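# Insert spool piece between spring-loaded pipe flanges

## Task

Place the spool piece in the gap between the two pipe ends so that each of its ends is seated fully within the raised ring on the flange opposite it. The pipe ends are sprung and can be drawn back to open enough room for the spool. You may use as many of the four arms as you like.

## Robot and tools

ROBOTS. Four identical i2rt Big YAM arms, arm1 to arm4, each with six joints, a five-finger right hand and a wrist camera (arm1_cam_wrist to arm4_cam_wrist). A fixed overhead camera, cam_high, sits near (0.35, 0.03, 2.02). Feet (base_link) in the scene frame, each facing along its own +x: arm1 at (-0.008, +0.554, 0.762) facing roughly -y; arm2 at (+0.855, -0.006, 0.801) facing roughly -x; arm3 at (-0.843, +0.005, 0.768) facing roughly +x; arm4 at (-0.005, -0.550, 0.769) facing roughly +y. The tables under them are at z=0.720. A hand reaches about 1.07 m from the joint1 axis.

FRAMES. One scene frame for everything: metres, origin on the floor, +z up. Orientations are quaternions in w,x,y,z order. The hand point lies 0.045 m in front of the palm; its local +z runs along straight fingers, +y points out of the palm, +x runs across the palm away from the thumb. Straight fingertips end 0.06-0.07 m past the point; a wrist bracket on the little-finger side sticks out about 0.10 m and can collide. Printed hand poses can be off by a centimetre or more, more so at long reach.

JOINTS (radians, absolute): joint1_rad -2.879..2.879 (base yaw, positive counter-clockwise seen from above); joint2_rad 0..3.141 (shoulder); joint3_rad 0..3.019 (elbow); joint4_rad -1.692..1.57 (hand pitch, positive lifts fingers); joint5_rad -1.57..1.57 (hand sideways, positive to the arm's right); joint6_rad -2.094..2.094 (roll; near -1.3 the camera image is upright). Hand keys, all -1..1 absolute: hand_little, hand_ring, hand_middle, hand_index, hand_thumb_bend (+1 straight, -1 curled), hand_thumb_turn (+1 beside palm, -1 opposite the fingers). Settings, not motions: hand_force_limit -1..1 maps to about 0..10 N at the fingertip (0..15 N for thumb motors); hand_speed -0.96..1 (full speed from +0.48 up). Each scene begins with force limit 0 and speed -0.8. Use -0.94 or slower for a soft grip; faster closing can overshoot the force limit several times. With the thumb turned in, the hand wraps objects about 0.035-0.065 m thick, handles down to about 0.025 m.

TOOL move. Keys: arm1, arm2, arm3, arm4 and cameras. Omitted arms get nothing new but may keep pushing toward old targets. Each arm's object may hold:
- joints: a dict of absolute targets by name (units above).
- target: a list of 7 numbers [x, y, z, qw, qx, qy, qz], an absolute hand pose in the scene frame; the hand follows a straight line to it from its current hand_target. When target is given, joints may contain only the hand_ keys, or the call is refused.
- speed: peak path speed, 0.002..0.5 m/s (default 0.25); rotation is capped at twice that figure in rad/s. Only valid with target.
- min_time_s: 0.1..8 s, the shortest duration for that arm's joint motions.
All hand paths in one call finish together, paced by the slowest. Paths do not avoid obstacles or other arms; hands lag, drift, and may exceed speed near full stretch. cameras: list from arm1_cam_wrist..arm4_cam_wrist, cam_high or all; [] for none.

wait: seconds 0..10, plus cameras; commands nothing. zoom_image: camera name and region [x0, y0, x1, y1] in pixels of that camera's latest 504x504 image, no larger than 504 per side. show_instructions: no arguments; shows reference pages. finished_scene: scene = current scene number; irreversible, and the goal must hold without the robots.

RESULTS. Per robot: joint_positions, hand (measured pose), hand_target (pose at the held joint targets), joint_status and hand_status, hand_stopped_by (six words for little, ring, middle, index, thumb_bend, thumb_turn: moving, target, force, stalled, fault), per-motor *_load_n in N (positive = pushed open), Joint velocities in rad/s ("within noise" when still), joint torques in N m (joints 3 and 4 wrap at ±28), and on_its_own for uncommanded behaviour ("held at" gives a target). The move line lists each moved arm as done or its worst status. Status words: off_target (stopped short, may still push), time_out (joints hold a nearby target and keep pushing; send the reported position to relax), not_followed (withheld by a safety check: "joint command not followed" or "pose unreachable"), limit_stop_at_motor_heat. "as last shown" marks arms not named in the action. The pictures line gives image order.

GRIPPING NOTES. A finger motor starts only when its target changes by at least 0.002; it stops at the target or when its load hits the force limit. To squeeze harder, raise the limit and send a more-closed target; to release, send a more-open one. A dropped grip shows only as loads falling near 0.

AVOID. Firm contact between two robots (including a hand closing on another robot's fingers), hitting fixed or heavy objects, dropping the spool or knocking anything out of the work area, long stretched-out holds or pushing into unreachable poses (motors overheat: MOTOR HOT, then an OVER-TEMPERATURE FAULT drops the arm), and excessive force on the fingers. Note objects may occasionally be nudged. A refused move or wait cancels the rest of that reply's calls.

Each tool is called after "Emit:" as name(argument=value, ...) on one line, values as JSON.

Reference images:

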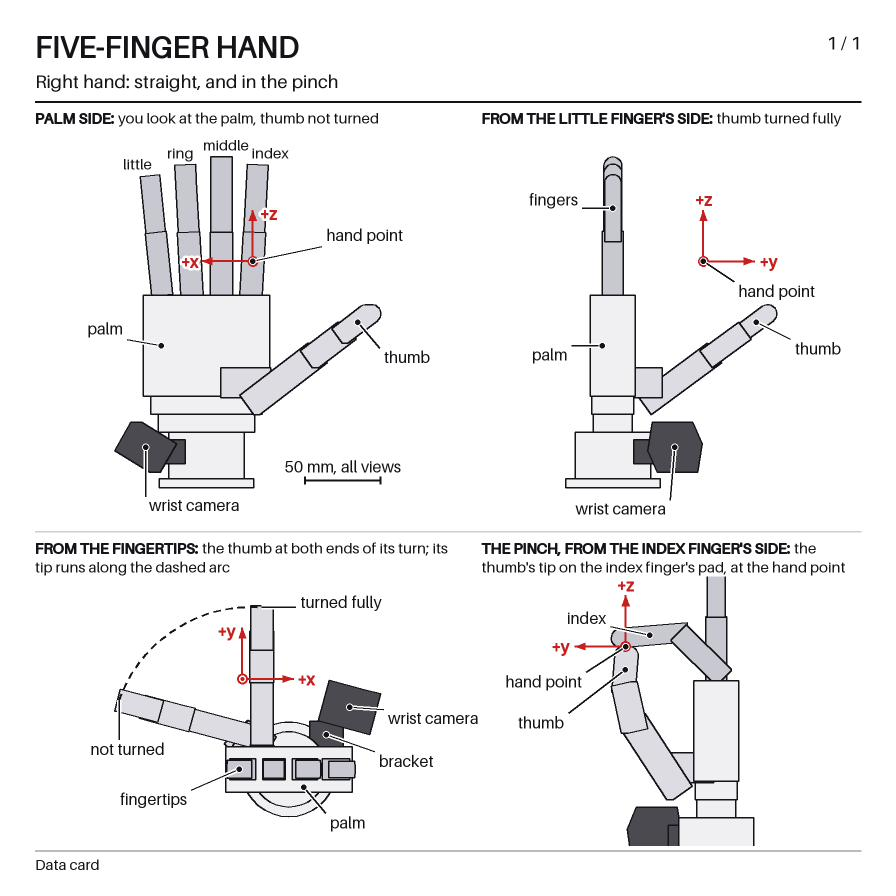

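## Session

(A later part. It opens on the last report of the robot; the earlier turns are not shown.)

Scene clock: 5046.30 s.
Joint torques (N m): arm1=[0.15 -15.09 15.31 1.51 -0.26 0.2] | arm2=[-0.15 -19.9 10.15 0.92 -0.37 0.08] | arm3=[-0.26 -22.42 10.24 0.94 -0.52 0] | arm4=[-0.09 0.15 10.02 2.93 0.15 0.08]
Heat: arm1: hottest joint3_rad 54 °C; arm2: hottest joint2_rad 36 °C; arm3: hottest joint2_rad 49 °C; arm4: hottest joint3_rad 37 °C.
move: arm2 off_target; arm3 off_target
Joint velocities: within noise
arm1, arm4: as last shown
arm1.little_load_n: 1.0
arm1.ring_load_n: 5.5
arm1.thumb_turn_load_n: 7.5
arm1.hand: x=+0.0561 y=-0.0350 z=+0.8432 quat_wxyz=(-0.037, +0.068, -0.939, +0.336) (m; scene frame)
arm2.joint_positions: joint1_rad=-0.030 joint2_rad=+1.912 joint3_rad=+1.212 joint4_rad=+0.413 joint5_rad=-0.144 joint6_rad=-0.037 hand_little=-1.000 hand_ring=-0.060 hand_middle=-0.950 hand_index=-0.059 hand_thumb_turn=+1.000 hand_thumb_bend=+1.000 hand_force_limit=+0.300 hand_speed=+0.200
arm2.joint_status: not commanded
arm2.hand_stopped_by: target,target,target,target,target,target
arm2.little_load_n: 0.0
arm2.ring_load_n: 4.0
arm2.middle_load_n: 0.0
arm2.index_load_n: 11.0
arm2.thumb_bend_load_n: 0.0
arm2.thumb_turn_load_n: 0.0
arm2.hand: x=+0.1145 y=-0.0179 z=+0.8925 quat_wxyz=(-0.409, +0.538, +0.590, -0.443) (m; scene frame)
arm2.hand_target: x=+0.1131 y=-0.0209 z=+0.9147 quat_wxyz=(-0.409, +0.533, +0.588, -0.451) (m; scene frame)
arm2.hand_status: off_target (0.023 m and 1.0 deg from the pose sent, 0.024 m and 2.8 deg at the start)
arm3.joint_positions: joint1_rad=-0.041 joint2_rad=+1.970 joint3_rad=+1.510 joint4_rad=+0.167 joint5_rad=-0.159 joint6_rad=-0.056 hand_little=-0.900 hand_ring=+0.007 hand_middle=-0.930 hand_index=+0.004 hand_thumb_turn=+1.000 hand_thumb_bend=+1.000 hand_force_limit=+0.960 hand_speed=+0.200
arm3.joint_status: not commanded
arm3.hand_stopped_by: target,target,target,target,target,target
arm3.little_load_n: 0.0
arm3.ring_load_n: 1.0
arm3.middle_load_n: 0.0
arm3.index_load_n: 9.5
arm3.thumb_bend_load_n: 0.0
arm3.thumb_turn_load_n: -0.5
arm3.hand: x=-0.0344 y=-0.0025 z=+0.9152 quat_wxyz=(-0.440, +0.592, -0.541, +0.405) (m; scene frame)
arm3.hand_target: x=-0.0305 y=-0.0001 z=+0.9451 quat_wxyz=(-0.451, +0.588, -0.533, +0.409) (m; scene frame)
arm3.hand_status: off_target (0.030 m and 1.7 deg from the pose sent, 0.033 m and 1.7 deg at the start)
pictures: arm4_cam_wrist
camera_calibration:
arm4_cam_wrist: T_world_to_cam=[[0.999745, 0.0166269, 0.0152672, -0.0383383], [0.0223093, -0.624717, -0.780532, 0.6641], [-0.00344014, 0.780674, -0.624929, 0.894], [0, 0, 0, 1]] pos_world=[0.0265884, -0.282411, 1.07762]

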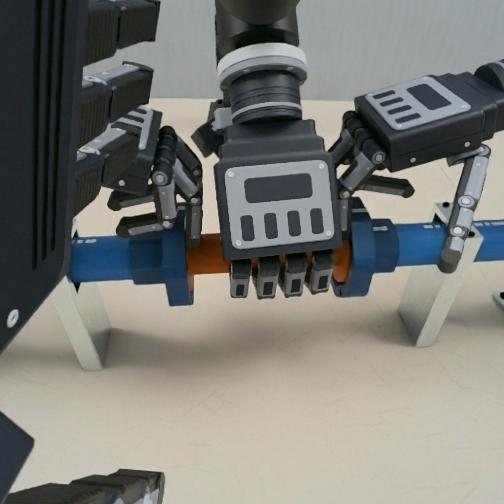

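Emit:
move(arm3={"target": [-0.026, 0.000, 0.965, 0.4509, -0.5877, 0.5328, -0.4086], "speed": 0.04}, arm2={"target": [0.111, -0.021, 0.935, 0.4089, -0.5331, -0.5875, 0.4506], "speed": 0.04}, cameras=["arm4_cam_wrist"])

Emit:
zoom_image(camera="arm4_cam_wrist", region=[140, 130, 400, 320])

Scene clock: 5054.50 s.
Joint torques (N m): arm1=[0.21 -15.09 15.3 1.51 -0.23 0.21] | arm2=[-0.32 -21.36 10.86 1.07 -0.4 0.08] | arm3=[0.15 -24 11.03 1.16 -0.46 -0.01] | arm4=[-0.09 0.15 10.03 2.92 0.16 0.08]
Heat: arm1: hottest joint3_rad 54 °C; arm2: hottest joint2_rad 36 °C; arm3: hottest joint2_rad 50 °C; arm4: hottest joint3_rad 37 °C.
move: arm2 off_target; arm3 off_target
Joint velocities: within noise
arm1.joint_positions: joint1_rad=+0.011 joint2_rad=+1.681 joint3_rad=+1.212 joint4_rad=-0.417 joint5_rad=-0.088 joint6_rad=-0.077 hand_little=-0.469 hand_ring=-0.338 hand_middle=-0.282 hand_index=-0.298 hand_thumb_turn=-1.000 hand_thumb_bend=+0.879 hand_force_limit=+0.700 hand_speed=-0.880
arm1.joint_status: not commanded
arm1.hand_stopped_by: target,target,force,target,force,target
arm1.little_load_n: 1.0
arm1.ring_load_n: 5.5
arm1.middle_load_n: 7.5
arm1.index_load_n: 8.5
arm1.thumb_bend_load_n: 16.0
arm1.thumb_turn_load_n: 8.0
arm1.hand: x=+0.0562 y=-0.0350 z=+0.8432 quat_wxyz=(-0.037, +0.068, -0.939, +0.336) (m; scene frame)
arm1.hand_target: x=+0.0639 y=-0.0623 z=+0.8957 quat_wxyz=(-0.042, +0.067, -0.921, +0.381) (m; scene frame)
arm1.hand_status: not commanded
arm2.joint_positions: joint1_rad=-0.030 joint2_rad=+1.905 joint3_rad=+1.228 joint4_rad=+0.361 joint5_rad=-0.142 joint6_rad=-0.037 hand_little=-1.000 hand_ring=-0.059 hand_middle=-0.950 hand_index=-0.059 hand_thumb_turn=+1.000 hand_thumb_bend=+1.000 hand_force_limit=+0.300 hand_speed=+0.200
arm2.joint_status: not commanded
arm2.hand_stopped_by: target,target,target,target,target,target
arm2.little_load_n: 0.0
arm2.ring_load_n: 5.0
arm2.middle_load_n: 0.0
arm2.index_load_n: 12.5
arm2.thumb_bend_load_n: -0.5
arm2.thumb_turn_load_n: 0.0
arm2.hand: x=+0.1152 y=-0.0178 z=+0.8943 quat_wxyz=(-0.400, +0.544, +0.595, -0.436) (m; scene frame)
arm2.hand_target: x=+0.1112 y=-0.0209 z=+0.9344 quat_wxyz=(-0.409, +0.533, +0.588, -0.451) (m; scene frame)
arm2.hand_status: off_target (0.041 m and 2.5 deg from the pose sent, 0.043 m and 1.0 deg at the start)
arm3.joint_positions: joint1_rad=-0.041 joint2_rad=+1.970 joint3_rad=+1.539 joint4_rad=+0.113 joint5_rad=-0.161 joint6_rad=-0.056 hand_little=-0.900 hand_ring=+0.007 hand_middle=-0.930 hand_index=+0.004 hand_thumb_turn=+1.000 hand_thumb_bend=+1.000 hand_force_limit=+0.960 hand_speed=+0.200
arm3.joint_status: not commanded
arm3.hand_stopped_by: target,target,target,target,target,target
arm3.little_load_n: 0.0
arm3.ring_load_n: 0.0
arm3.middle_load_n: 0.0
arm3.index_load_n: 8.0
arm3.thumb_bend_load_n: 0.0
arm3.thumb_turn_load_n: -0.5
arm3.hand: x=-0.0333 y=-0.0023 z=+0.9196 quat_wxyz=(-0.434, +0.597, -0.546, +0.396) (m; scene frame)
arm3.hand_target: x=-0.0272 y=-0.0001 z=+0.9650 quat_wxyz=(-0.451, +0.588, -0.533, +0.409) (m; scene frame)
arm3.hand_status: off_target (0.046 m and 3.1 deg from the pose sent, 0.051 m and 1.7 deg at the start)
arm4: as last shown
pictures: arm4_cam_wrist
camera_calibration:
arm4_cam_wrist: T_world_to_cam=[[0.999745, 0.0166269, 0.0152672, -0.0383383], [0.0223093, -0.624717, -0.780532, 0.6641], [-0.00344014, 0.780674, -0.624929, 0.894], [0, 0, 0, 1]] pos_world=[0.0265884, -0.282411, 1.07762]

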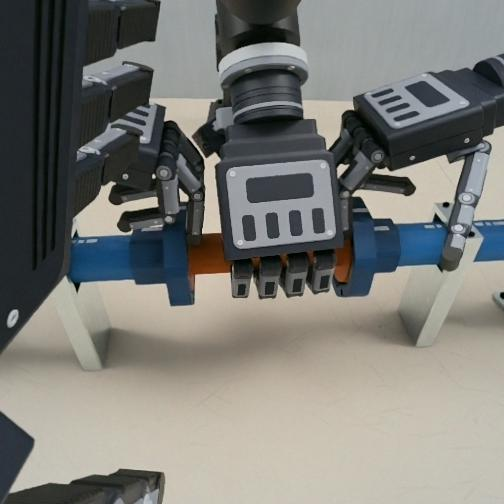

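Scaled by 1.938 from the camera's 504x504 image, which has a finer 720x720 frame.

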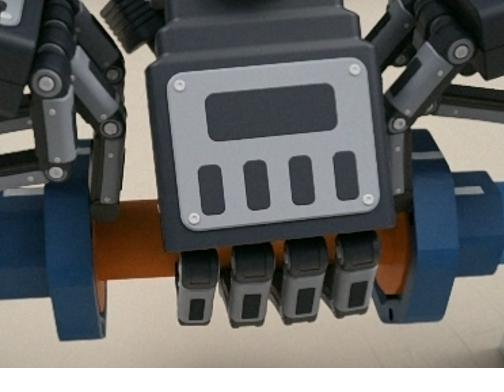

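Emit:
move(arm1={"joints": {"hand_thumb_bend": 1.0, "hand_speed": -0.7}})

Emit:
move(arm1={"joints": {"hand_little": 0.5, "hand_ring": 0.5, "hand_middle": 0.5, "hand_index": 0.5, "hand_speed": -0.6}}, cameras=["arm4_cam_wrist", "cam_high"])

Emit:
zoom_image(camera="arm4_cam_wrist", region=[140, 130, 400, 320])

Scene clock: 5076.33 s.
Joint torques (N m): arm1=[0.15 -13.63 14.12 1.55 -0.1 0.15] | arm2=[-0.26 -21.36 10.91 1.11 -0.44 0.08] | arm3=[0.15 -23.36 11.1 1.24 -0.43 -0.01] | arm4=[-0.15 0.15 10.03 2.95 0.16 0.08]
Heat: arm1: hottest joint3_rad 54 °C; arm2: hottest joint2_rad 37 °C; arm3: hottest joint2_rad 50 °C; arm4: hottest joint3_rad 37 °C.
move: arm1 done
Joint velocities: within noise
arm1.joint_positions: joint1_rad=+0.011 joint2_rad=+1.662 joint3_rad=+1.228 joint4_rad=-0.417 joint5_rad=-0.091 joint6_rad=-0.072 hand_little=-0.470 hand_ring=-0.339 hand_middle=-0.282 hand_index=-0.299 hand_thumb_turn=-1.000 hand_thumb_bend=+1.000 hand_force_limit=+0.700 hand_speed=-0.700
arm1.joint_status: all done
arm1.hand_stopped_by: target,target,force,target,target,target
arm1.little_load_n: 0.0
arm1.ring_load_n: -0.5
arm1.middle_load_n: 0.0
arm1.index_load_n: 0.0
arm1.thumb_bend_load_n: 0.0
arm1.thumb_turn_load_n: 0.0
arm1.hand: x=+0.0573 y=-0.0423 z=+0.8614 quat_wxyz=(-0.039, +0.066, -0.933, +0.352) (m; scene frame)
arm1.hand_target: x=+0.0639 y=-0.0623 z=+0.8958 quat_wxyz=(-0.042, +0.067, -0.921, +0.381) (m; scene frame)
arm1.hand_status: not commanded
arm2, arm3, arm4: as last shown
arm2.joint_positions: joint1_rad=-0.030 joint2_rad=+1.903 joint3_rad=+1.228 joint4_rad=+0.360 joint5_rad=-0.142 joint6_rad=-0.037 hand_little=-1.000 hand_ring=-0.059 hand_middle=-0.950 hand_index=-0.059 hand_thumb_turn=+1.000 hand_thumb_bend=+1.000 hand_force_limit=+0.300 hand_speed=+0.200
arm2.ring_load_n: 5.5
arm2.thumb_bend_load_n: 0.0
arm2.hand: x=+0.1153 y=-0.0176 z=+0.8950 quat_wxyz=(-0.401, +0.545, +0.595, -0.435) (m; scene frame)
arm2.hand_target: x=+0.1112 y=-0.0210 z=+0.9345 quat_wxyz=(-0.409, +0.533, +0.588, -0.451) (m; scene frame)
arm3.ring_load_n: 1.0
arm3.thumb_turn_load_n: 0.0
arm3.hand: x=-0.0333 y=-0.0021 z=+0.9196 quat_wxyz=(-0.434, +0.597, -0.546, +0.396) (m; scene frame)
pictures: none

Scene clock: 5077.70 s.
Joint torques (N m): arm1=[0.15 -13.57 14.17 1.57 -0.09 0.15] | arm2=[-0.09 -21.13 10.89 1.11 -0.43 0.09] | arm3=[-0.03 -23.59 11 1.21 -0.42 -0.02] | arm4=[-0.09 0.15 10.03 2.95 0.16 0.08]
Heat: arm1: hottest joint3_rad 54 °C; arm2: hottest joint2_rad 37 °C; arm3: hottest joint2_rad 50 °C; arm4: hottest joint3_rad 37 °C.
move: arm1 done
Joint velocities: within noise
arm1.joint_positions: joint1_rad=+0.011 joint2_rad=+1.662 joint3_rad=+1.228 joint4_rad=-0.417 joint5_rad=-0.091 joint6_rad=-0.072 hand_little=+0.500 hand_ring=+0.500 hand_middle=+0.500 hand_index=+0.500 hand_thumb_turn=-1.000 hand_thumb_bend=+1.000 hand_force_limit=+0.700 hand_speed=-0.600
arm1.joint_status: all done
arm1.hand_stopped_by: target,target,target,target,target,target
arm1.little_load_n: -0.5
arm1.ring_load_n: 0.0
arm1.middle_load_n: 0.0
arm1.index_load_n: 0.0
arm1.thumb_bend_load_n: 0.0
arm1.thumb_turn_load_n: 0.0
arm1.hand: x=+0.0573 y=-0.0423 z=+0.8614 quat_wxyz=(-0.039, +0.066, -0.933, +0.352) (m; scene frame)
arm1.hand_target: x=+0.0638 y=-0.0623 z=+0.8958 quat_wxyz=(-0.042, +0.067, -0.921, +0.381) (m; scene frame)
arm1.hand_status: not commanded
arm2, arm3, arm4: as last shown
arm3.ring_load_n: 0.5
pictures: arm4_cam_wrist, cam_high
camera_calibration:
arm4_cam_wrist: T_world_to_cam=[[0.999745, 0.0166269, 0.0152672, -0.0383383], [0.0223093, -0.624717, -0.780532, 0.6641], [-0.00344014, 0.780674, -0.624929, 0.894], [0, 0, 0, 1]] pos_world=[0.0265884, -0.282411, 1.07762]

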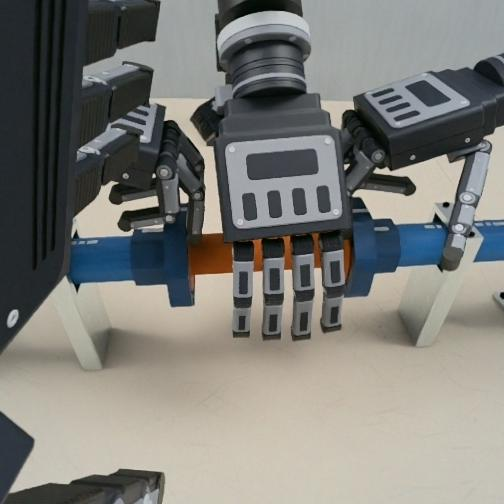

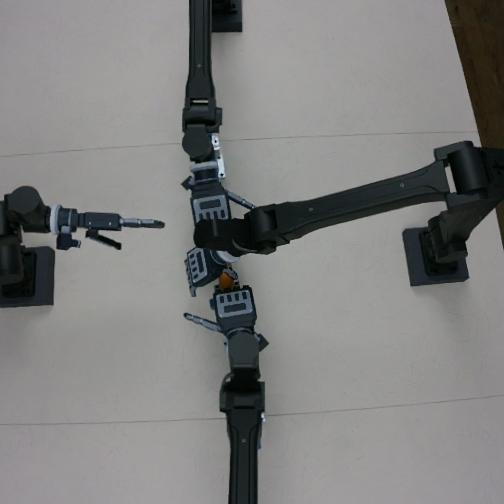

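Scaled by 1.938 from the camera's 504x504 image, which has a finer 720x720 frame.

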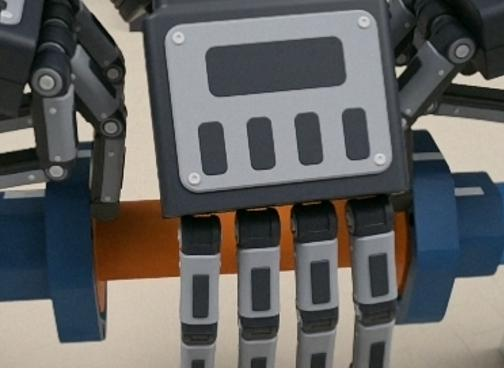

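Emit:
move(arm1={"target": [0.052, -0.040, 0.915, 0.0418, -0.0668, 0.9214, -0.3813], "speed": 0.05}, cameras=["arm4_cam_wrist"])

Emit:
zoom_image(camera="arm4_cam_wrist", region=[140, 130, 400, 320])

Scene clock: 5091.70 s.
Joint torques (N m): arm1=[-1.32 -12.57 11.38 1.43 -0.1 0.02] | arm2=[-0.32 -21.19 10.84 1.11 -0.42 0.08] | arm3=[-0.15 -23.65 10.97 1.1 -0.41 0] | arm4=[-0.03 0.15 10.03 2.93 0.16 0.08]
Heat: arm1: hottest joint3_rad 54 °C; arm2: hottest joint2_rad 36 °C; arm3: hottest joint2_rad 50 °C; arm4: hottest joint3_rad 37 °C.
move: arm1 off_target
Joint velocities: within noise
arm1.joint_positions: joint1_rad=+0.010 joint2_rad=+1.588 joint3_rad=+1.228 joint4_rad=-0.451 joint5_rad=-0.105 joint6_rad=-0.072 hand_little=+0.500 hand_ring=+0.500 hand_middle=+0.500 hand_index=+0.500 hand_thumb_turn=-1.000 hand_thumb_bend=+1.000 hand_force_limit=+0.700 hand_speed=-0.600
arm1.joint_status: not commanded
arm1.hand_stopped_by: target,target,target,target,target,target
arm1.little_load_n: 0.0
arm1.ring_load_n: 0.0
arm1.middle_load_n: 0.0
arm1.index_load_n: 0.0
arm1.thumb_bend_load_n: 0.0
arm1.thumb_turn_load_n: 0.0
arm1.hand: x=+0.0588 y=-0.0347 z=+0.9001 quat_wxyz=(-0.045, +0.068, -0.925, +0.371) (m; scene frame)
arm1.hand_target: x=+0.0521 y=-0.0397 z=+0.9148 quat_wxyz=(-0.042, +0.067, -0.921, +0.381) (m; scene frame)
arm1.hand_status: off_target (0.017 m and 1.3 deg from the pose sent, 0.054 m and 3.6 deg at the start)
arm2, arm3: as last shown
arm4.joint_positions: joint1_rad=+0.151 joint2_rad=+0.534 joint3_rad=+0.387 joint4_rad=-0.031 joint5_rad=+0.242 joint6_rad=-1.269 hand_little=+1.000 hand_ring=+1.000 hand_middle=+1.000 hand_index=+1.000 hand_thumb_turn=+1.000 hand_thumb_bend=+1.000 hand_force_limit=+0.000 hand_speed=-0.800
arm4.joint_status: not commanded
arm4.hand_stopped_by: target,target,target,target,target,target
arm4.little_load_n: 0.0
arm4.ring_load_n: 0.0
arm4.middle_load_n: 0.0
arm4.index_load_n: 0.0
arm4.thumb_bend_load_n: 0.0
arm4.thumb_turn_load_n: 0.0
arm4.hand: x=+0.0291 y=-0.1950 z=+1.0074 quat_wxyz=(-0.497, +0.621, +0.441, +0.415) (m; scene frame)
arm4.hand_target: x=+0.0330 y=-0.1923 z=+1.0110 quat_wxyz=(-0.501, +0.625, +0.429, +0.418) (m; scene frame)
arm4.hand_status: not commanded
pictures: arm4_cam_wrist
camera_calibration:
arm4_cam_wrist: T_world_to_cam=[[0.999745, 0.0166269, 0.0152672, -0.0383383], [0.0223093, -0.624717, -0.780532, 0.6641], [-0.00344014, 0.780674, -0.624929, 0.894], [0, 0, 0, 1]] pos_world=[0.0265884, -0.282411, 1.07762]

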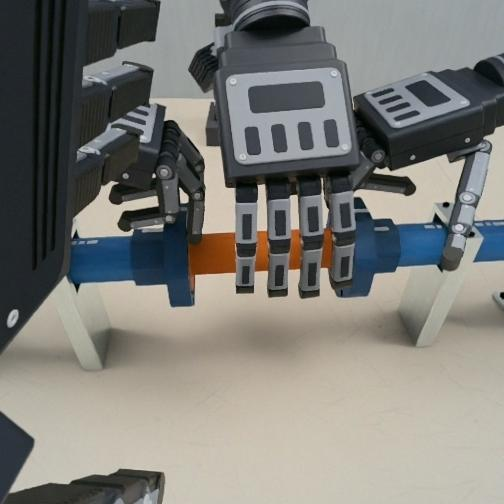

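Scaled by 1.938 from the camera's 504x504 image, which has a finer 720x720 frame.

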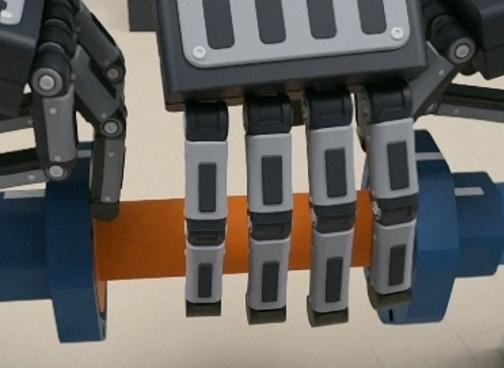

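Emit:
move(arm1={"target": [0.038, -0.015, 0.930, 0.0418, -0.0668, 0.9214, -0.3813], "speed": 0.06}, cameras=["arm4_cam_wrist"])

Emit:
zoom_image(camera="arm4_cam_wrist", region=[140, 130, 400, 320])

Scene clock: 5100.73 s.
Joint torques (N m): arm1=[-1.38 -11.93 9.83 1.5 -0.11 -0.02] | arm2=[-0.26 -21.19 10.82 1.14 -0.42 0.06] | arm3=[0.03 -23.77 11.04 1.1 -0.45 -0.01] | arm4=[-0.09 0.15 10.03 2.95 0.15 0.08]
Heat: arm1: hottest joint3_rad 53 °C; arm2: hottest joint2_rad 36 °C; arm3: hottest joint2_rad 50 °C; arm4: hottest joint3_rad 37 °C.
move: arm1 done
Joint velocities: within noise
arm1.joint_positions: joint1_rad=-0.018 joint2_rad=+1.513 joint3_rad=+1.204 joint4_rad=-0.484 joint5_rad=-0.124 joint6_rad=-0.089 hand_little=+0.500 hand_ring=+0.500 hand_middle=+0.500 hand_index=+0.500 hand_thumb_turn=-1.000 hand_thumb_bend=+1.000 hand_force_limit=+0.700 hand_speed=-0.600
arm1.joint_status: not commanded
arm1.hand_stopped_by: target,target,target,target,target,target
arm1.little_load_n: 0.0
arm1.ring_load_n: 0.0
arm1.middle_load_n: 0.0
arm1.index_load_n: 0.0
arm1.thumb_bend_load_n: 0.0
arm1.thumb_turn_load_n: 0.0
arm1.hand: x=+0.0447 y=-0.0178 z=+0.9260 quat_wxyz=(-0.045, +0.067, -0.921, +0.381) (m; scene frame)
arm1.hand_target: x=+0.0380 y=-0.0151 z=+0.9301 quat_wxyz=(-0.042, +0.067, -0.921, +0.381) (m; scene frame)
arm1.hand_status: done (0.008 m and 0.4 deg from the pose sent, 0.041 m and 1.3 deg at the start)
arm2, arm3, arm4: as last shown
arm3.index_load_n: 7.5
pictures: arm4_cam_wrist
camera_calibration:
arm4_cam_wrist: T_world_to_cam=[[0.999745, 0.0166269, 0.0152672, -0.0383383], [0.0223093, -0.624717, -0.780532, 0.6641], [-0.00344014, 0.780674, -0.624929, 0.894], [0, 0, 0, 1]] pos_world=[0.0265884, -0.282411, 1.07762]

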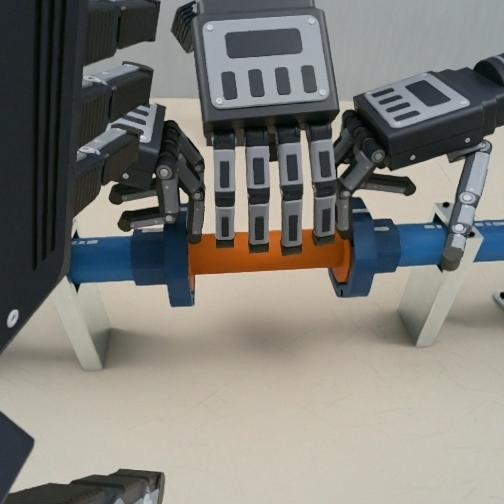

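Scaled by 1.938 from the camera's 504x504 image, which has a finer 720x720 frame.

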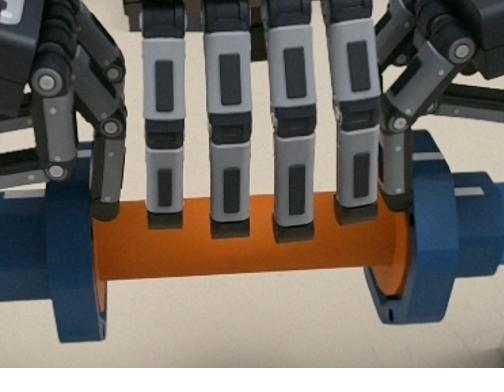

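Emit:
move(arm1={"target": [0.030, 0.030, 0.965, 0.0187, -0.0451, 0.9227, -0.3822], "speed": 0.1})

Emit:
move(arm1={"target": [0.020, 0.200, 0.970, 0.0187, -0.0451, 0.9227, -0.3822], "speed": 0.2}, cameras=["arm4_cam_wrist", "cam_high"])

Emit:
zoom_image(camera="arm4_cam_wrist", region=[160, 180, 400, 320])

Scene clock: 5108.70 s.
Joint torques (N m): arm1=[-0.97 -9.64 10.14 1.47 0.1 0.14] | arm2=[-0.26 -21.36 10.88 1.13 -0.42 0.08] | arm3=[-0.15 -23.65 11.07 1.18 -0.43 0] | arm4=[-0.09 0.21 10.03 2.95 0.15 0.08]
Heat: arm1: hottest joint3_rad 53 °C; arm2: hottest joint2_rad 36 °C; arm3: hottest joint2_rad 50 °C; arm4: hottest joint3_rad 37 °C.
move: arm1 done
Joint velocities: within noise
arm1.joint_positions: joint1_rad=-0.018 joint2_rad=+1.360 joint3_rad=+1.147 joint4_rad=-0.570 joint5_rad=-0.066 joint6_rad=-0.080 hand_little=+0.500 hand_ring=+0.500 hand_middle=+0.500 hand_index=+0.500 hand_thumb_turn=-1.000 hand_thumb_bend=+1.000 hand_force_limit=+0.700 hand_speed=-0.600
arm1.joint_status: not commanded
arm1.hand_stopped_by: target,target,target,target,target,target
arm1.little_load_n: 0.0
arm1.ring_load_n: 0.0
arm1.middle_load_n: 0.0
arm1.index_load_n: 0.0
arm1.thumb_bend_load_n: 0.0
arm1.thumb_turn_load_n: 0.0
arm1.hand: x=+0.0335 y=+0.0274 z=+0.9631 quat_wxyz=(-0.019, +0.053, -0.922, +0.384) (m; scene frame)
arm1.hand_target: x=+0.0300 y=+0.0300 z=+0.9649 quat_wxyz=(-0.019, +0.045, -0.923, +0.382) (m; scene frame)
arm1.hand_status: done (0.005 m and 0.9 deg from the pose sent, 0.063 m and 3.9 deg at the start)
arm2, arm3, arm4: as last shown
arm2.index_load_n: 13.0
arm3.thumb_turn_load_n: -0.5
pictures: none

Scene clock: 5110.33 s.
Joint torques (N m): arm1=[-1.44 -3.43 10.18 1.44 -0.09 0] | arm2=[-0.09 -21.13 10.89 1.1 -0.44 0.09] | arm3=[-0.15 -23.65 11.07 1.1 -0.43 -0.02] | arm4=[-0.15 0.15 10.03 2.93 0.16 0.08]
Heat: arm1: hottest joint3_rad 53 °C; arm2: hottest joint2_rad 36 °C; arm3: hottest joint2_rad 50 °C; arm4: hottest joint3_rad 37 °C.
move: arm1 done
Joint velocities: within noise
arm1.joint_positions: joint1_rad=-0.048 joint2_rad=+0.874 joint3_rad=+0.813 joint4_rad=-0.721 joint5_rad=-0.088 joint6_rad=-0.089 hand_little=+0.500 hand_ring=+0.500 hand_middle=+0.500 hand_index=+0.500 hand_thumb_turn=-1.000 hand_thumb_bend=+1.000 hand_force_limit=+0.700 hand_speed=-0.600
arm1.joint_status: not commanded
arm1.hand_stopped_by: target,target,target,target,target,target
arm1.little_load_n: 0.0
arm1.ring_load_n: 0.0
arm1.middle_load_n: 0.0
arm1.index_load_n: 0.0
arm1.thumb_bend_load_n: 0.0
arm1.thumb_turn_load_n: 0.5
arm1.hand: x=+0.0248 y=+0.1969 z=+0.9713 quat_wxyz=(-0.022, +0.047, -0.921, +0.385) (m; scene frame)
arm1.hand_target: x=+0.0201 y=+0.2000 z=+0.9700 quat_wxyz=(-0.019, +0.045, -0.923, +0.382) (m; scene frame)
arm1.hand_status: done (0.006 m and 0.6 deg from the pose sent, 0.173 m and 0.9 deg at the start)
arm2, arm3, arm4: as last shown
arm3.thumb_turn_load_n: 0.0
arm4.ring_load_n: 0.5
arm4.thumb_turn_load_n: 0.5
pictures: arm4_cam_wrist, cam_high
camera_calibration:
arm4_cam_wrist: T_world_to_cam=[[0.999745, 0.0166269, 0.0152672, -0.0383383], [0.0223093, -0.624717, -0.780532, 0.6641], [-0.00344014, 0.780674, -0.624929, 0.894], [0, 0, 0, 1]] pos_world=[0.0265884, -0.282411, 1.07762]

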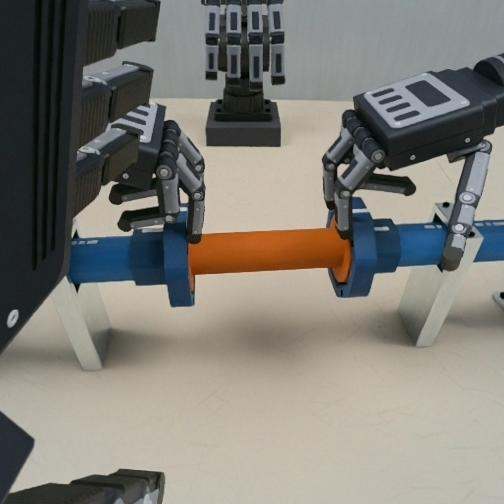

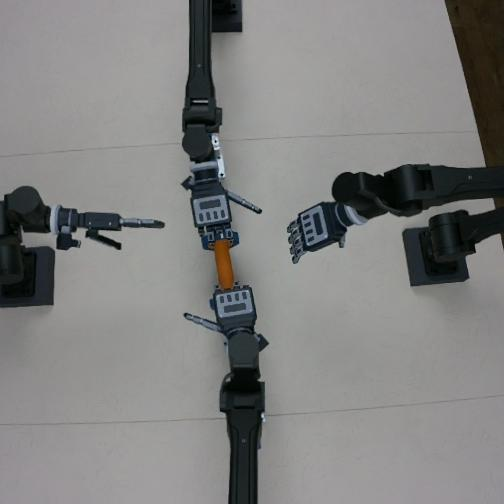

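Scaled by 2.100 from the camera's 504x504 image, which has a finer 720x720 frame.

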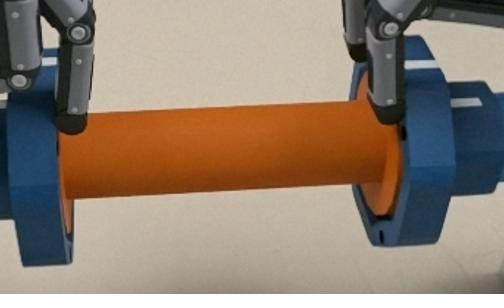

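Emit:
move(arm3={"target": [-0.008, 0.000, 0.975, 0.4509, -0.5877, 0.5328, -0.4086], "speed": 0.06}, arm2={"target": [0.088, -0.021, 0.945, 0.4089, -0.5331, -0.5875, 0.4506], "speed": 0.06}, cameras=["arm4_cam_wrist", "cam_high"])

Emit:
zoom_image(camera="arm4_cam_wrist", region=[160, 180, 400, 320])

Scene clock: 5121.50 s.
Joint torques (N m): arm1=[-1.44 -3.43 10.18 1.47 -0.08 0] | arm2=[-0.09 -18.08 14.34 1.59 -0.11 0.07] | arm3=[0.32 -20.89 12.19 1.63 -0.18 0] | arm4=[-0.09 0.15 10.03 2.93 0.15 0.08]
Heat: arm1: hottest joint3_rad 52 °C; arm2: hottest joint2_rad 35 °C; arm3: hottest joint2_rad 50 °C; arm4: hottest joint3_rad 37 °C.
move: arm2 off_target; arm3 off_target
Joint velocities: within noise
arm1, arm4: as last shown
arm1.thumb_turn_load_n: 0.0
arm2.joint_positions: joint1_rad=-0.030 joint2_rad=+1.891 joint3_rad=+1.272 joint4_rad=+0.295 joint5_rad=-0.149 joint6_rad=-0.037 hand_little=-1.000 hand_ring=-0.060 hand_middle=-0.950 hand_index=-0.060 hand_thumb_turn=+1.000 hand_thumb_bend=+1.000 hand_force_limit=+0.300 hand_speed=+0.200
arm2.joint_status: not commanded
arm2.hand_stopped_by: target,target,target,target,target,target
arm2.little_load_n: 0.0
arm2.ring_load_n: 0.0
arm2.middle_load_n: 0.0
arm2.index_load_n: 0.0
arm2.thumb_bend_load_n: 0.0
arm2.thumb_turn_load_n: 0.0
arm2.hand: x=+0.1081 y=-0.0188 z=+0.9125 quat_wxyz=(-0.396, +0.545, +0.598, -0.435) (m; scene frame)
arm2.hand_target: x=+0.0902 y=-0.0209 z=+0.9455 quat_wxyz=(-0.409, +0.533, +0.588, -0.451) (m; scene frame)
arm2.hand_status: off_target (0.038 m and 2.9 deg from the pose sent, 0.057 m and 2.5 deg at the start)
arm3.joint_positions: joint1_rad=-0.041 joint2_rad=+1.969 joint3_rad=+1.612 joint4_rad=+0.054 joint5_rad=-0.167 joint6_rad=-0.056 hand_little=-0.900 hand_ring=+0.007 hand_middle=-0.930 hand_index=+0.002 hand_thumb_turn=+1.000 hand_thumb_bend=+1.000 hand_force_limit=+0.960 hand_speed=+0.200
arm3.joint_status: not commanded
arm3.hand_stopped_by: target,target,target,target,target,target
arm3.little_load_n: 0.0
arm3.ring_load_n: 0.0
arm3.middle_load_n: 0.0
arm3.index_load_n: 0.0
arm3.thumb_bend_load_n: 0.0
arm3.thumb_turn_load_n: 0.0
arm3.hand: x=-0.0209 y=-0.0022 z=+0.9496 quat_wxyz=(-0.439, +0.596, -0.541, +0.399) (m; scene frame)
arm3.hand_target: x=-0.0095 y=-0.0001 z=+0.9753 quat_wxyz=(-0.451, +0.588, -0.533, +0.409) (m; scene frame)
arm3.hand_status: off_target (0.029 m and 2.1 deg from the pose sent, 0.061 m and 3.1 deg at the start)
arm4.ring_load_n: 0.0
arm4.thumb_bend_load_n: -0.5
arm4.thumb_turn_load_n: 0.0
pictures: arm4_cam_wrist, cam_high
camera_calibration:
arm4_cam_wrist: T_world_to_cam=[[0.999745, 0.0166269, 0.0152672, -0.0383383], [0.0223093, -0.624717, -0.780532, 0.6641], [-0.00344014, 0.780674, -0.624929, 0.894], [0, 0, 0, 1]] pos_world=[0.0265884, -0.282411, 1.07762]

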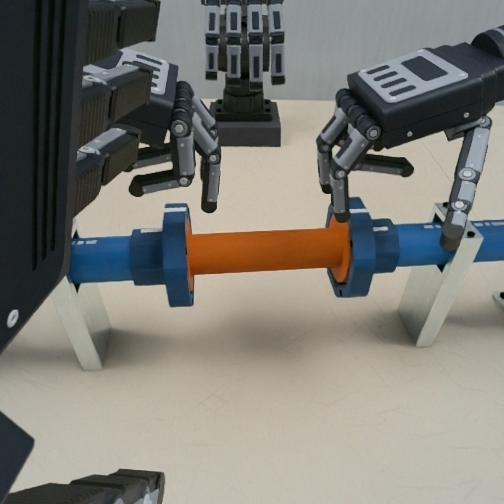

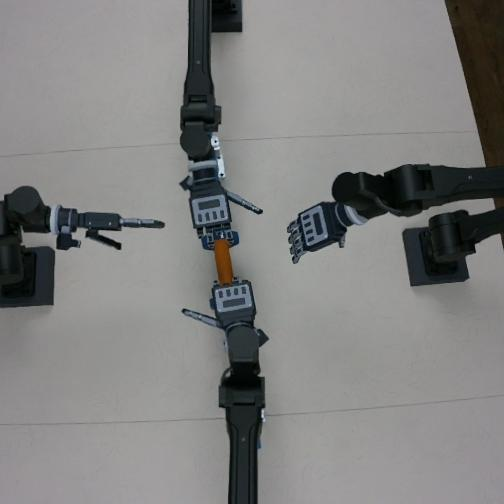

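Scaled by 2.100 from the camera's 504x504 image, which has a finer 720x720 frame.

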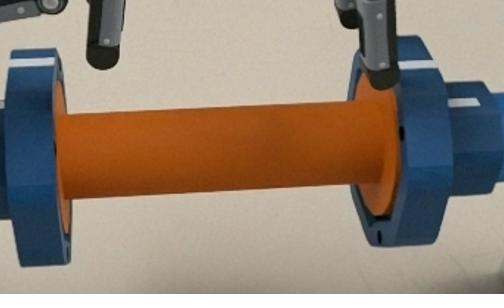

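Raise both hooks clear and verify.

Emit:
move(arm3={"target": [-0.030, 0.000, 1.020, 0.4509, -0.5877, 0.5328, -0.4086], "speed": 0.1}, arm2={"target": [0.088, -0.021, 1.000, 0.4089, -0.5331, -0.5875, 0.4506], "speed": 0.1})

Emit:
move(arm3={"target": [-0.120, 0.000, 1.030, 0.4509, -0.5877, 0.5328, -0.4086], "speed": 0.15}, arm2={"target": [0.170, -0.021, 1.010, 0.4089, -0.5331, -0.5875, 0.4506], "speed": 0.15}, cameras=["arm4_cam_wrist", "cam_high"])

Emit:
zoom_image(camera="arm4_cam_wrist", region=[140, 180, 260, 320])

Emit:
zoom_image(camera="arm4_cam_wrist", region=[290, 180, 410, 320])

Emit:
zoom_image(camera="cam_high", region=[180, 220, 270, 330])

Scene clock: 5135.93 s.
Joint torques (N m): arm1=[-1.44 -3.43 10.21 1.47 -0.09 0] | arm2=[0.03 -17.08 15.02 1.61 -0.11 0.07] | arm3=[0.09 -20.66 11.41 1.72 -0.19 0] | arm4=[-0.09 0.15 10.03 2.93 0.16 0.08]
Heat: arm1: hottest joint3_rad 51 °C; arm2: hottest joint2_rad 37 °C; arm3: hottest joint2_rad 48 °C; arm4: hottest joint3_rad 37 °C.
move: arm2 off_target; arm3 off_target
Joint velocities: within noise
arm1, arm4: as last shown
arm2.joint_positions: joint1_rad=-0.030 joint2_rad=+1.818 joint3_rad=+1.336 joint4_rad=+0.166 joint5_rad=-0.150 joint6_rad=-0.037 hand_little=-1.000 hand_ring=-0.060 hand_middle=-0.950 hand_index=-0.060 hand_thumb_turn=+1.000 hand_thumb_bend=+1.000 hand_force_limit=+0.300 hand_speed=+0.200
arm2.joint_status: not commanded
arm2.hand_stopped_by: target,target,target,target,target,target
arm2.little_load_n: 0.0
arm2.ring_load_n: 0.0
arm2.middle_load_n: 0.0
arm2.index_load_n: 0.0
arm2.thumb_bend_load_n: 0.0
arm2.thumb_turn_load_n: -0.5
arm2.hand: x=+0.1054 y=-0.0194 z=+0.9710 quat_wxyz=(-0.398, +0.543, +0.596, -0.437) (m; scene frame)
arm2.hand_target: x=+0.0900 y=-0.0209 z=+1.0002 quat_wxyz=(-0.409, +0.533, +0.588, -0.451) (m; scene frame)
arm2.hand_status: off_target (0.034 m and 2.5 deg from the pose sent, 0.090 m and 2.9 deg at the start)
arm3.joint_positions: joint1_rad=-0.041 joint2_rad=+1.886 joint3_rad=+1.612 joint4_rad=-0.022 joint5_rad=-0.168 joint6_rad=-0.056 hand_little=-0.900 hand_ring=+0.007 hand_middle=-0.930 hand_index=+0.002 hand_thumb_turn=+1.000 hand_thumb_bend=+1.000 hand_force_limit=+0.960 hand_speed=+0.200
arm3.joint_status: not commanded
arm3.hand_stopped_by: target,target,target,target,target,target
arm3.little_load_n: 0.0
arm3.ring_load_n: 0.0
arm3.middle_load_n: 0.0
arm3.index_load_n: -0.5
arm3.thumb_bend_load_n: 0.0
arm3.thumb_turn_load_n: 0.0
arm3.hand: x=-0.0376 y=-0.0008 z=+0.9974 quat_wxyz=(-0.441, +0.595, -0.539, +0.401) (m; scene frame)
arm3.hand_target: x=-0.0308 y=-0.0001 z=+1.0200 quat_wxyz=(-0.451, +0.588, -0.533, +0.409) (m; scene frame)
arm3.hand_status: off_target (0.024 m and 1.8 deg from the pose sent, 0.071 m and 2.2 deg at the start)
arm4.index_load_n: -0.5
arm4.thumb_bend_load_n: 0.0
pictures: none

Scene clock: 5137.37 s.
Joint torques (N m): arm1=[-1.38 -3.31 10.19 1.46 -0.09 0] | arm2=[-0.97 -15.5 8.87 2.58 -0.1 0.05] | arm3=[-0.73 -17.67 8.66 2.78 -0.2 -0.07] | arm4=[-0.09 0.15 10.04 2.95 0.16 0.08]
Heat: arm1: hottest joint3_rad 51 °C; arm2: hottest joint2_rad 36 °C; arm3: hottest joint2_rad 48 °C; arm4: hottest joint3_rad 37 °C.
move: arm2 done; arm3 off_target
Joint velocities: within noise
arm1, arm4: as last shown
arm2.joint_positions: joint1_rad=-0.030 joint2_rad=+1.628 joint3_rad=+1.168 joint4_rad=+0.179 joint5_rad=-0.158 joint6_rad=-0.037 hand_little=-1.000 hand_ring=-0.060 hand_middle=-0.950 hand_index=-0.060 hand_thumb_turn=+1.000 hand_thumb_bend=+1.000 hand_force_limit=+0.300 hand_speed=+0.200
arm2.joint_status: not commanded
arm2.hand_stopped_by: target,target,target,target,target,target
arm2.little_load_n: 0.0
arm2.ring_load_n: 0.0
arm2.middle_load_n: 0.0
arm2.index_load_n: 0.0
arm2.thumb_bend_load_n: 0.0
arm2.thumb_turn_load_n: 0.0
arm2.hand: x=+0.1663 y=-0.0250 z=+1.0101 quat_wxyz=(-0.406, +0.533, +0.592, -0.449) (m; scene frame)
arm2.hand_target: x=+0.1700 y=-0.0209 z=+1.0100 quat_wxyz=(-0.409, +0.533, +0.588, -0.450) (m; scene frame)
arm2.hand_status: done (0.005 m and 0.6 deg from the pose sent, 0.075 m and 2.5 deg at the start)
arm3.joint_positions: joint1_rad=-0.044 joint2_rad=+1.658 joint3_rad=+1.354 joint4_rad=+0.013 joint5_rad=-0.180 joint6_rad=-0.056 hand_little=-0.900 hand_ring=+0.007 hand_middle=-0.930 hand_index=+0.002 hand_thumb_turn=+1.000 hand_thumb_bend=+1.000 hand_force_limit=+0.960 hand_speed=+0.200
arm3.joint_status: not commanded
arm3.hand_stopped_by: target,target,target,target,target,target
arm3.little_load_n: 0.0
arm3.ring_load_n: 0.0
arm3.middle_load_n: 0.0
arm3.index_load_n: 0.0
arm3.thumb_bend_load_n: 0.0
arm3.thumb_turn_load_n: 0.0
arm3.hand: x=-0.1215 y=+0.0059 z=+1.0200 quat_wxyz=(-0.445, +0.595, -0.536, +0.400) (m; scene frame)
arm3.hand_target: x=-0.1202 y=-0.0001 z=+1.0301 quat_wxyz=(-0.451, +0.588, -0.533, +0.409) (m; scene frame)
arm3.hand_status: off_target (0.012 m and 1.5 deg from the pose sent, 0.089 m and 1.8 deg at the start)
arm4.index_load_n: 0.0
arm4.thumb_bend_load_n: 0.5
pictures: arm4_cam_wrist, cam_high
camera_calibration:
arm4_cam_wrist: T_world_to_cam=[[0.999745, 0.0166269, 0.0152672, -0.0383383], [0.0223093, -0.624717, -0.780532, 0.6641], [-0.00344014, 0.780674, -0.624929, 0.894], [0, 0, 0, 1]] pos_world=[0.0265884, -0.282411, 1.07762]

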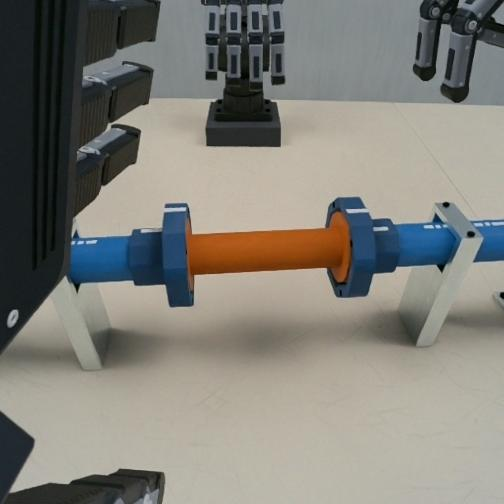

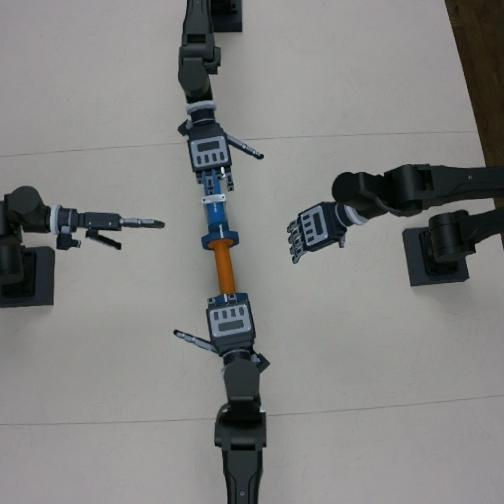

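Scaled by 3.600 from the camera's 504x504 image, which has a finer 720x720 frame.

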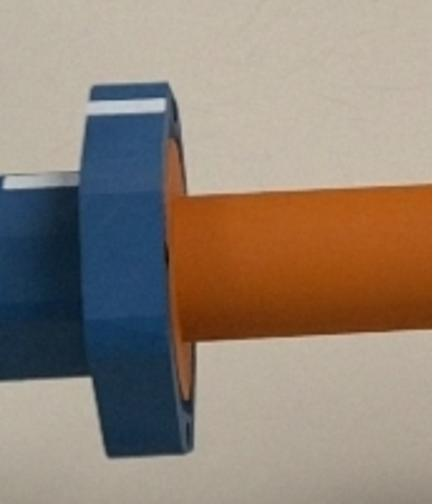

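Scaled by 3.600 from the camera's 504x504 image, which has a finer 720x720 frame.

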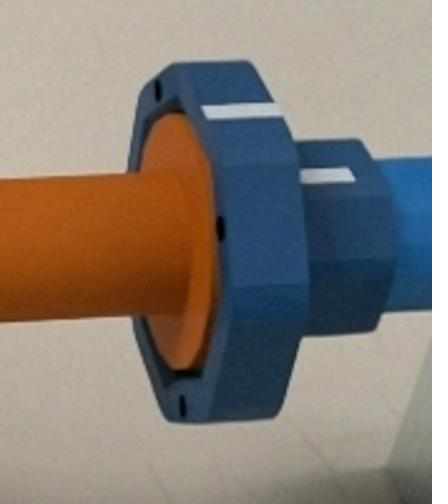

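Scaled by 4.582 from the camera's 504x504 image, which has a finer 720x720 frame.

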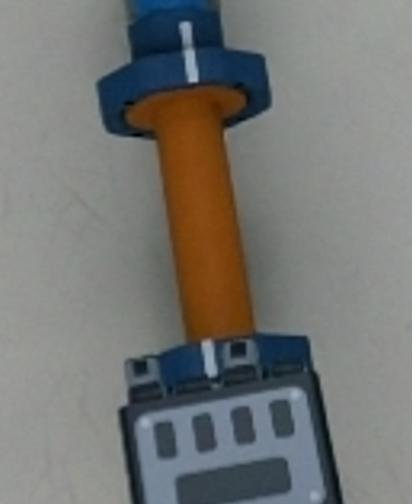

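Emit:
zoom_image(camera="arm4_cam_wrist", region=[315, 190, 375, 305])

Emit:
zoom_image(camera="arm4_cam_wrist", region=[155, 195, 215, 315])

Scaled by 4.383 from the camera's 504x504 image, which has a finer 720x720 frame.

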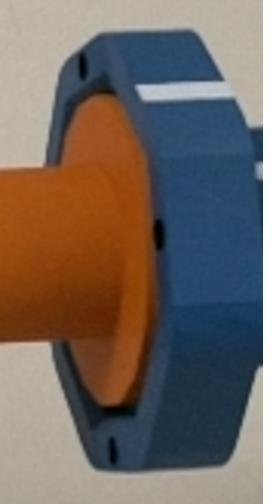

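Scaled by 4.200 from the camera's 504x504 image, which has a finer 720x720 frame.

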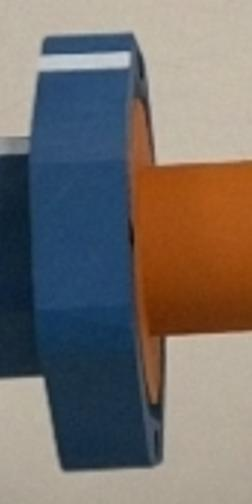

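Emit:
finished_scene(scene=1)

The scene is finished: the task was done.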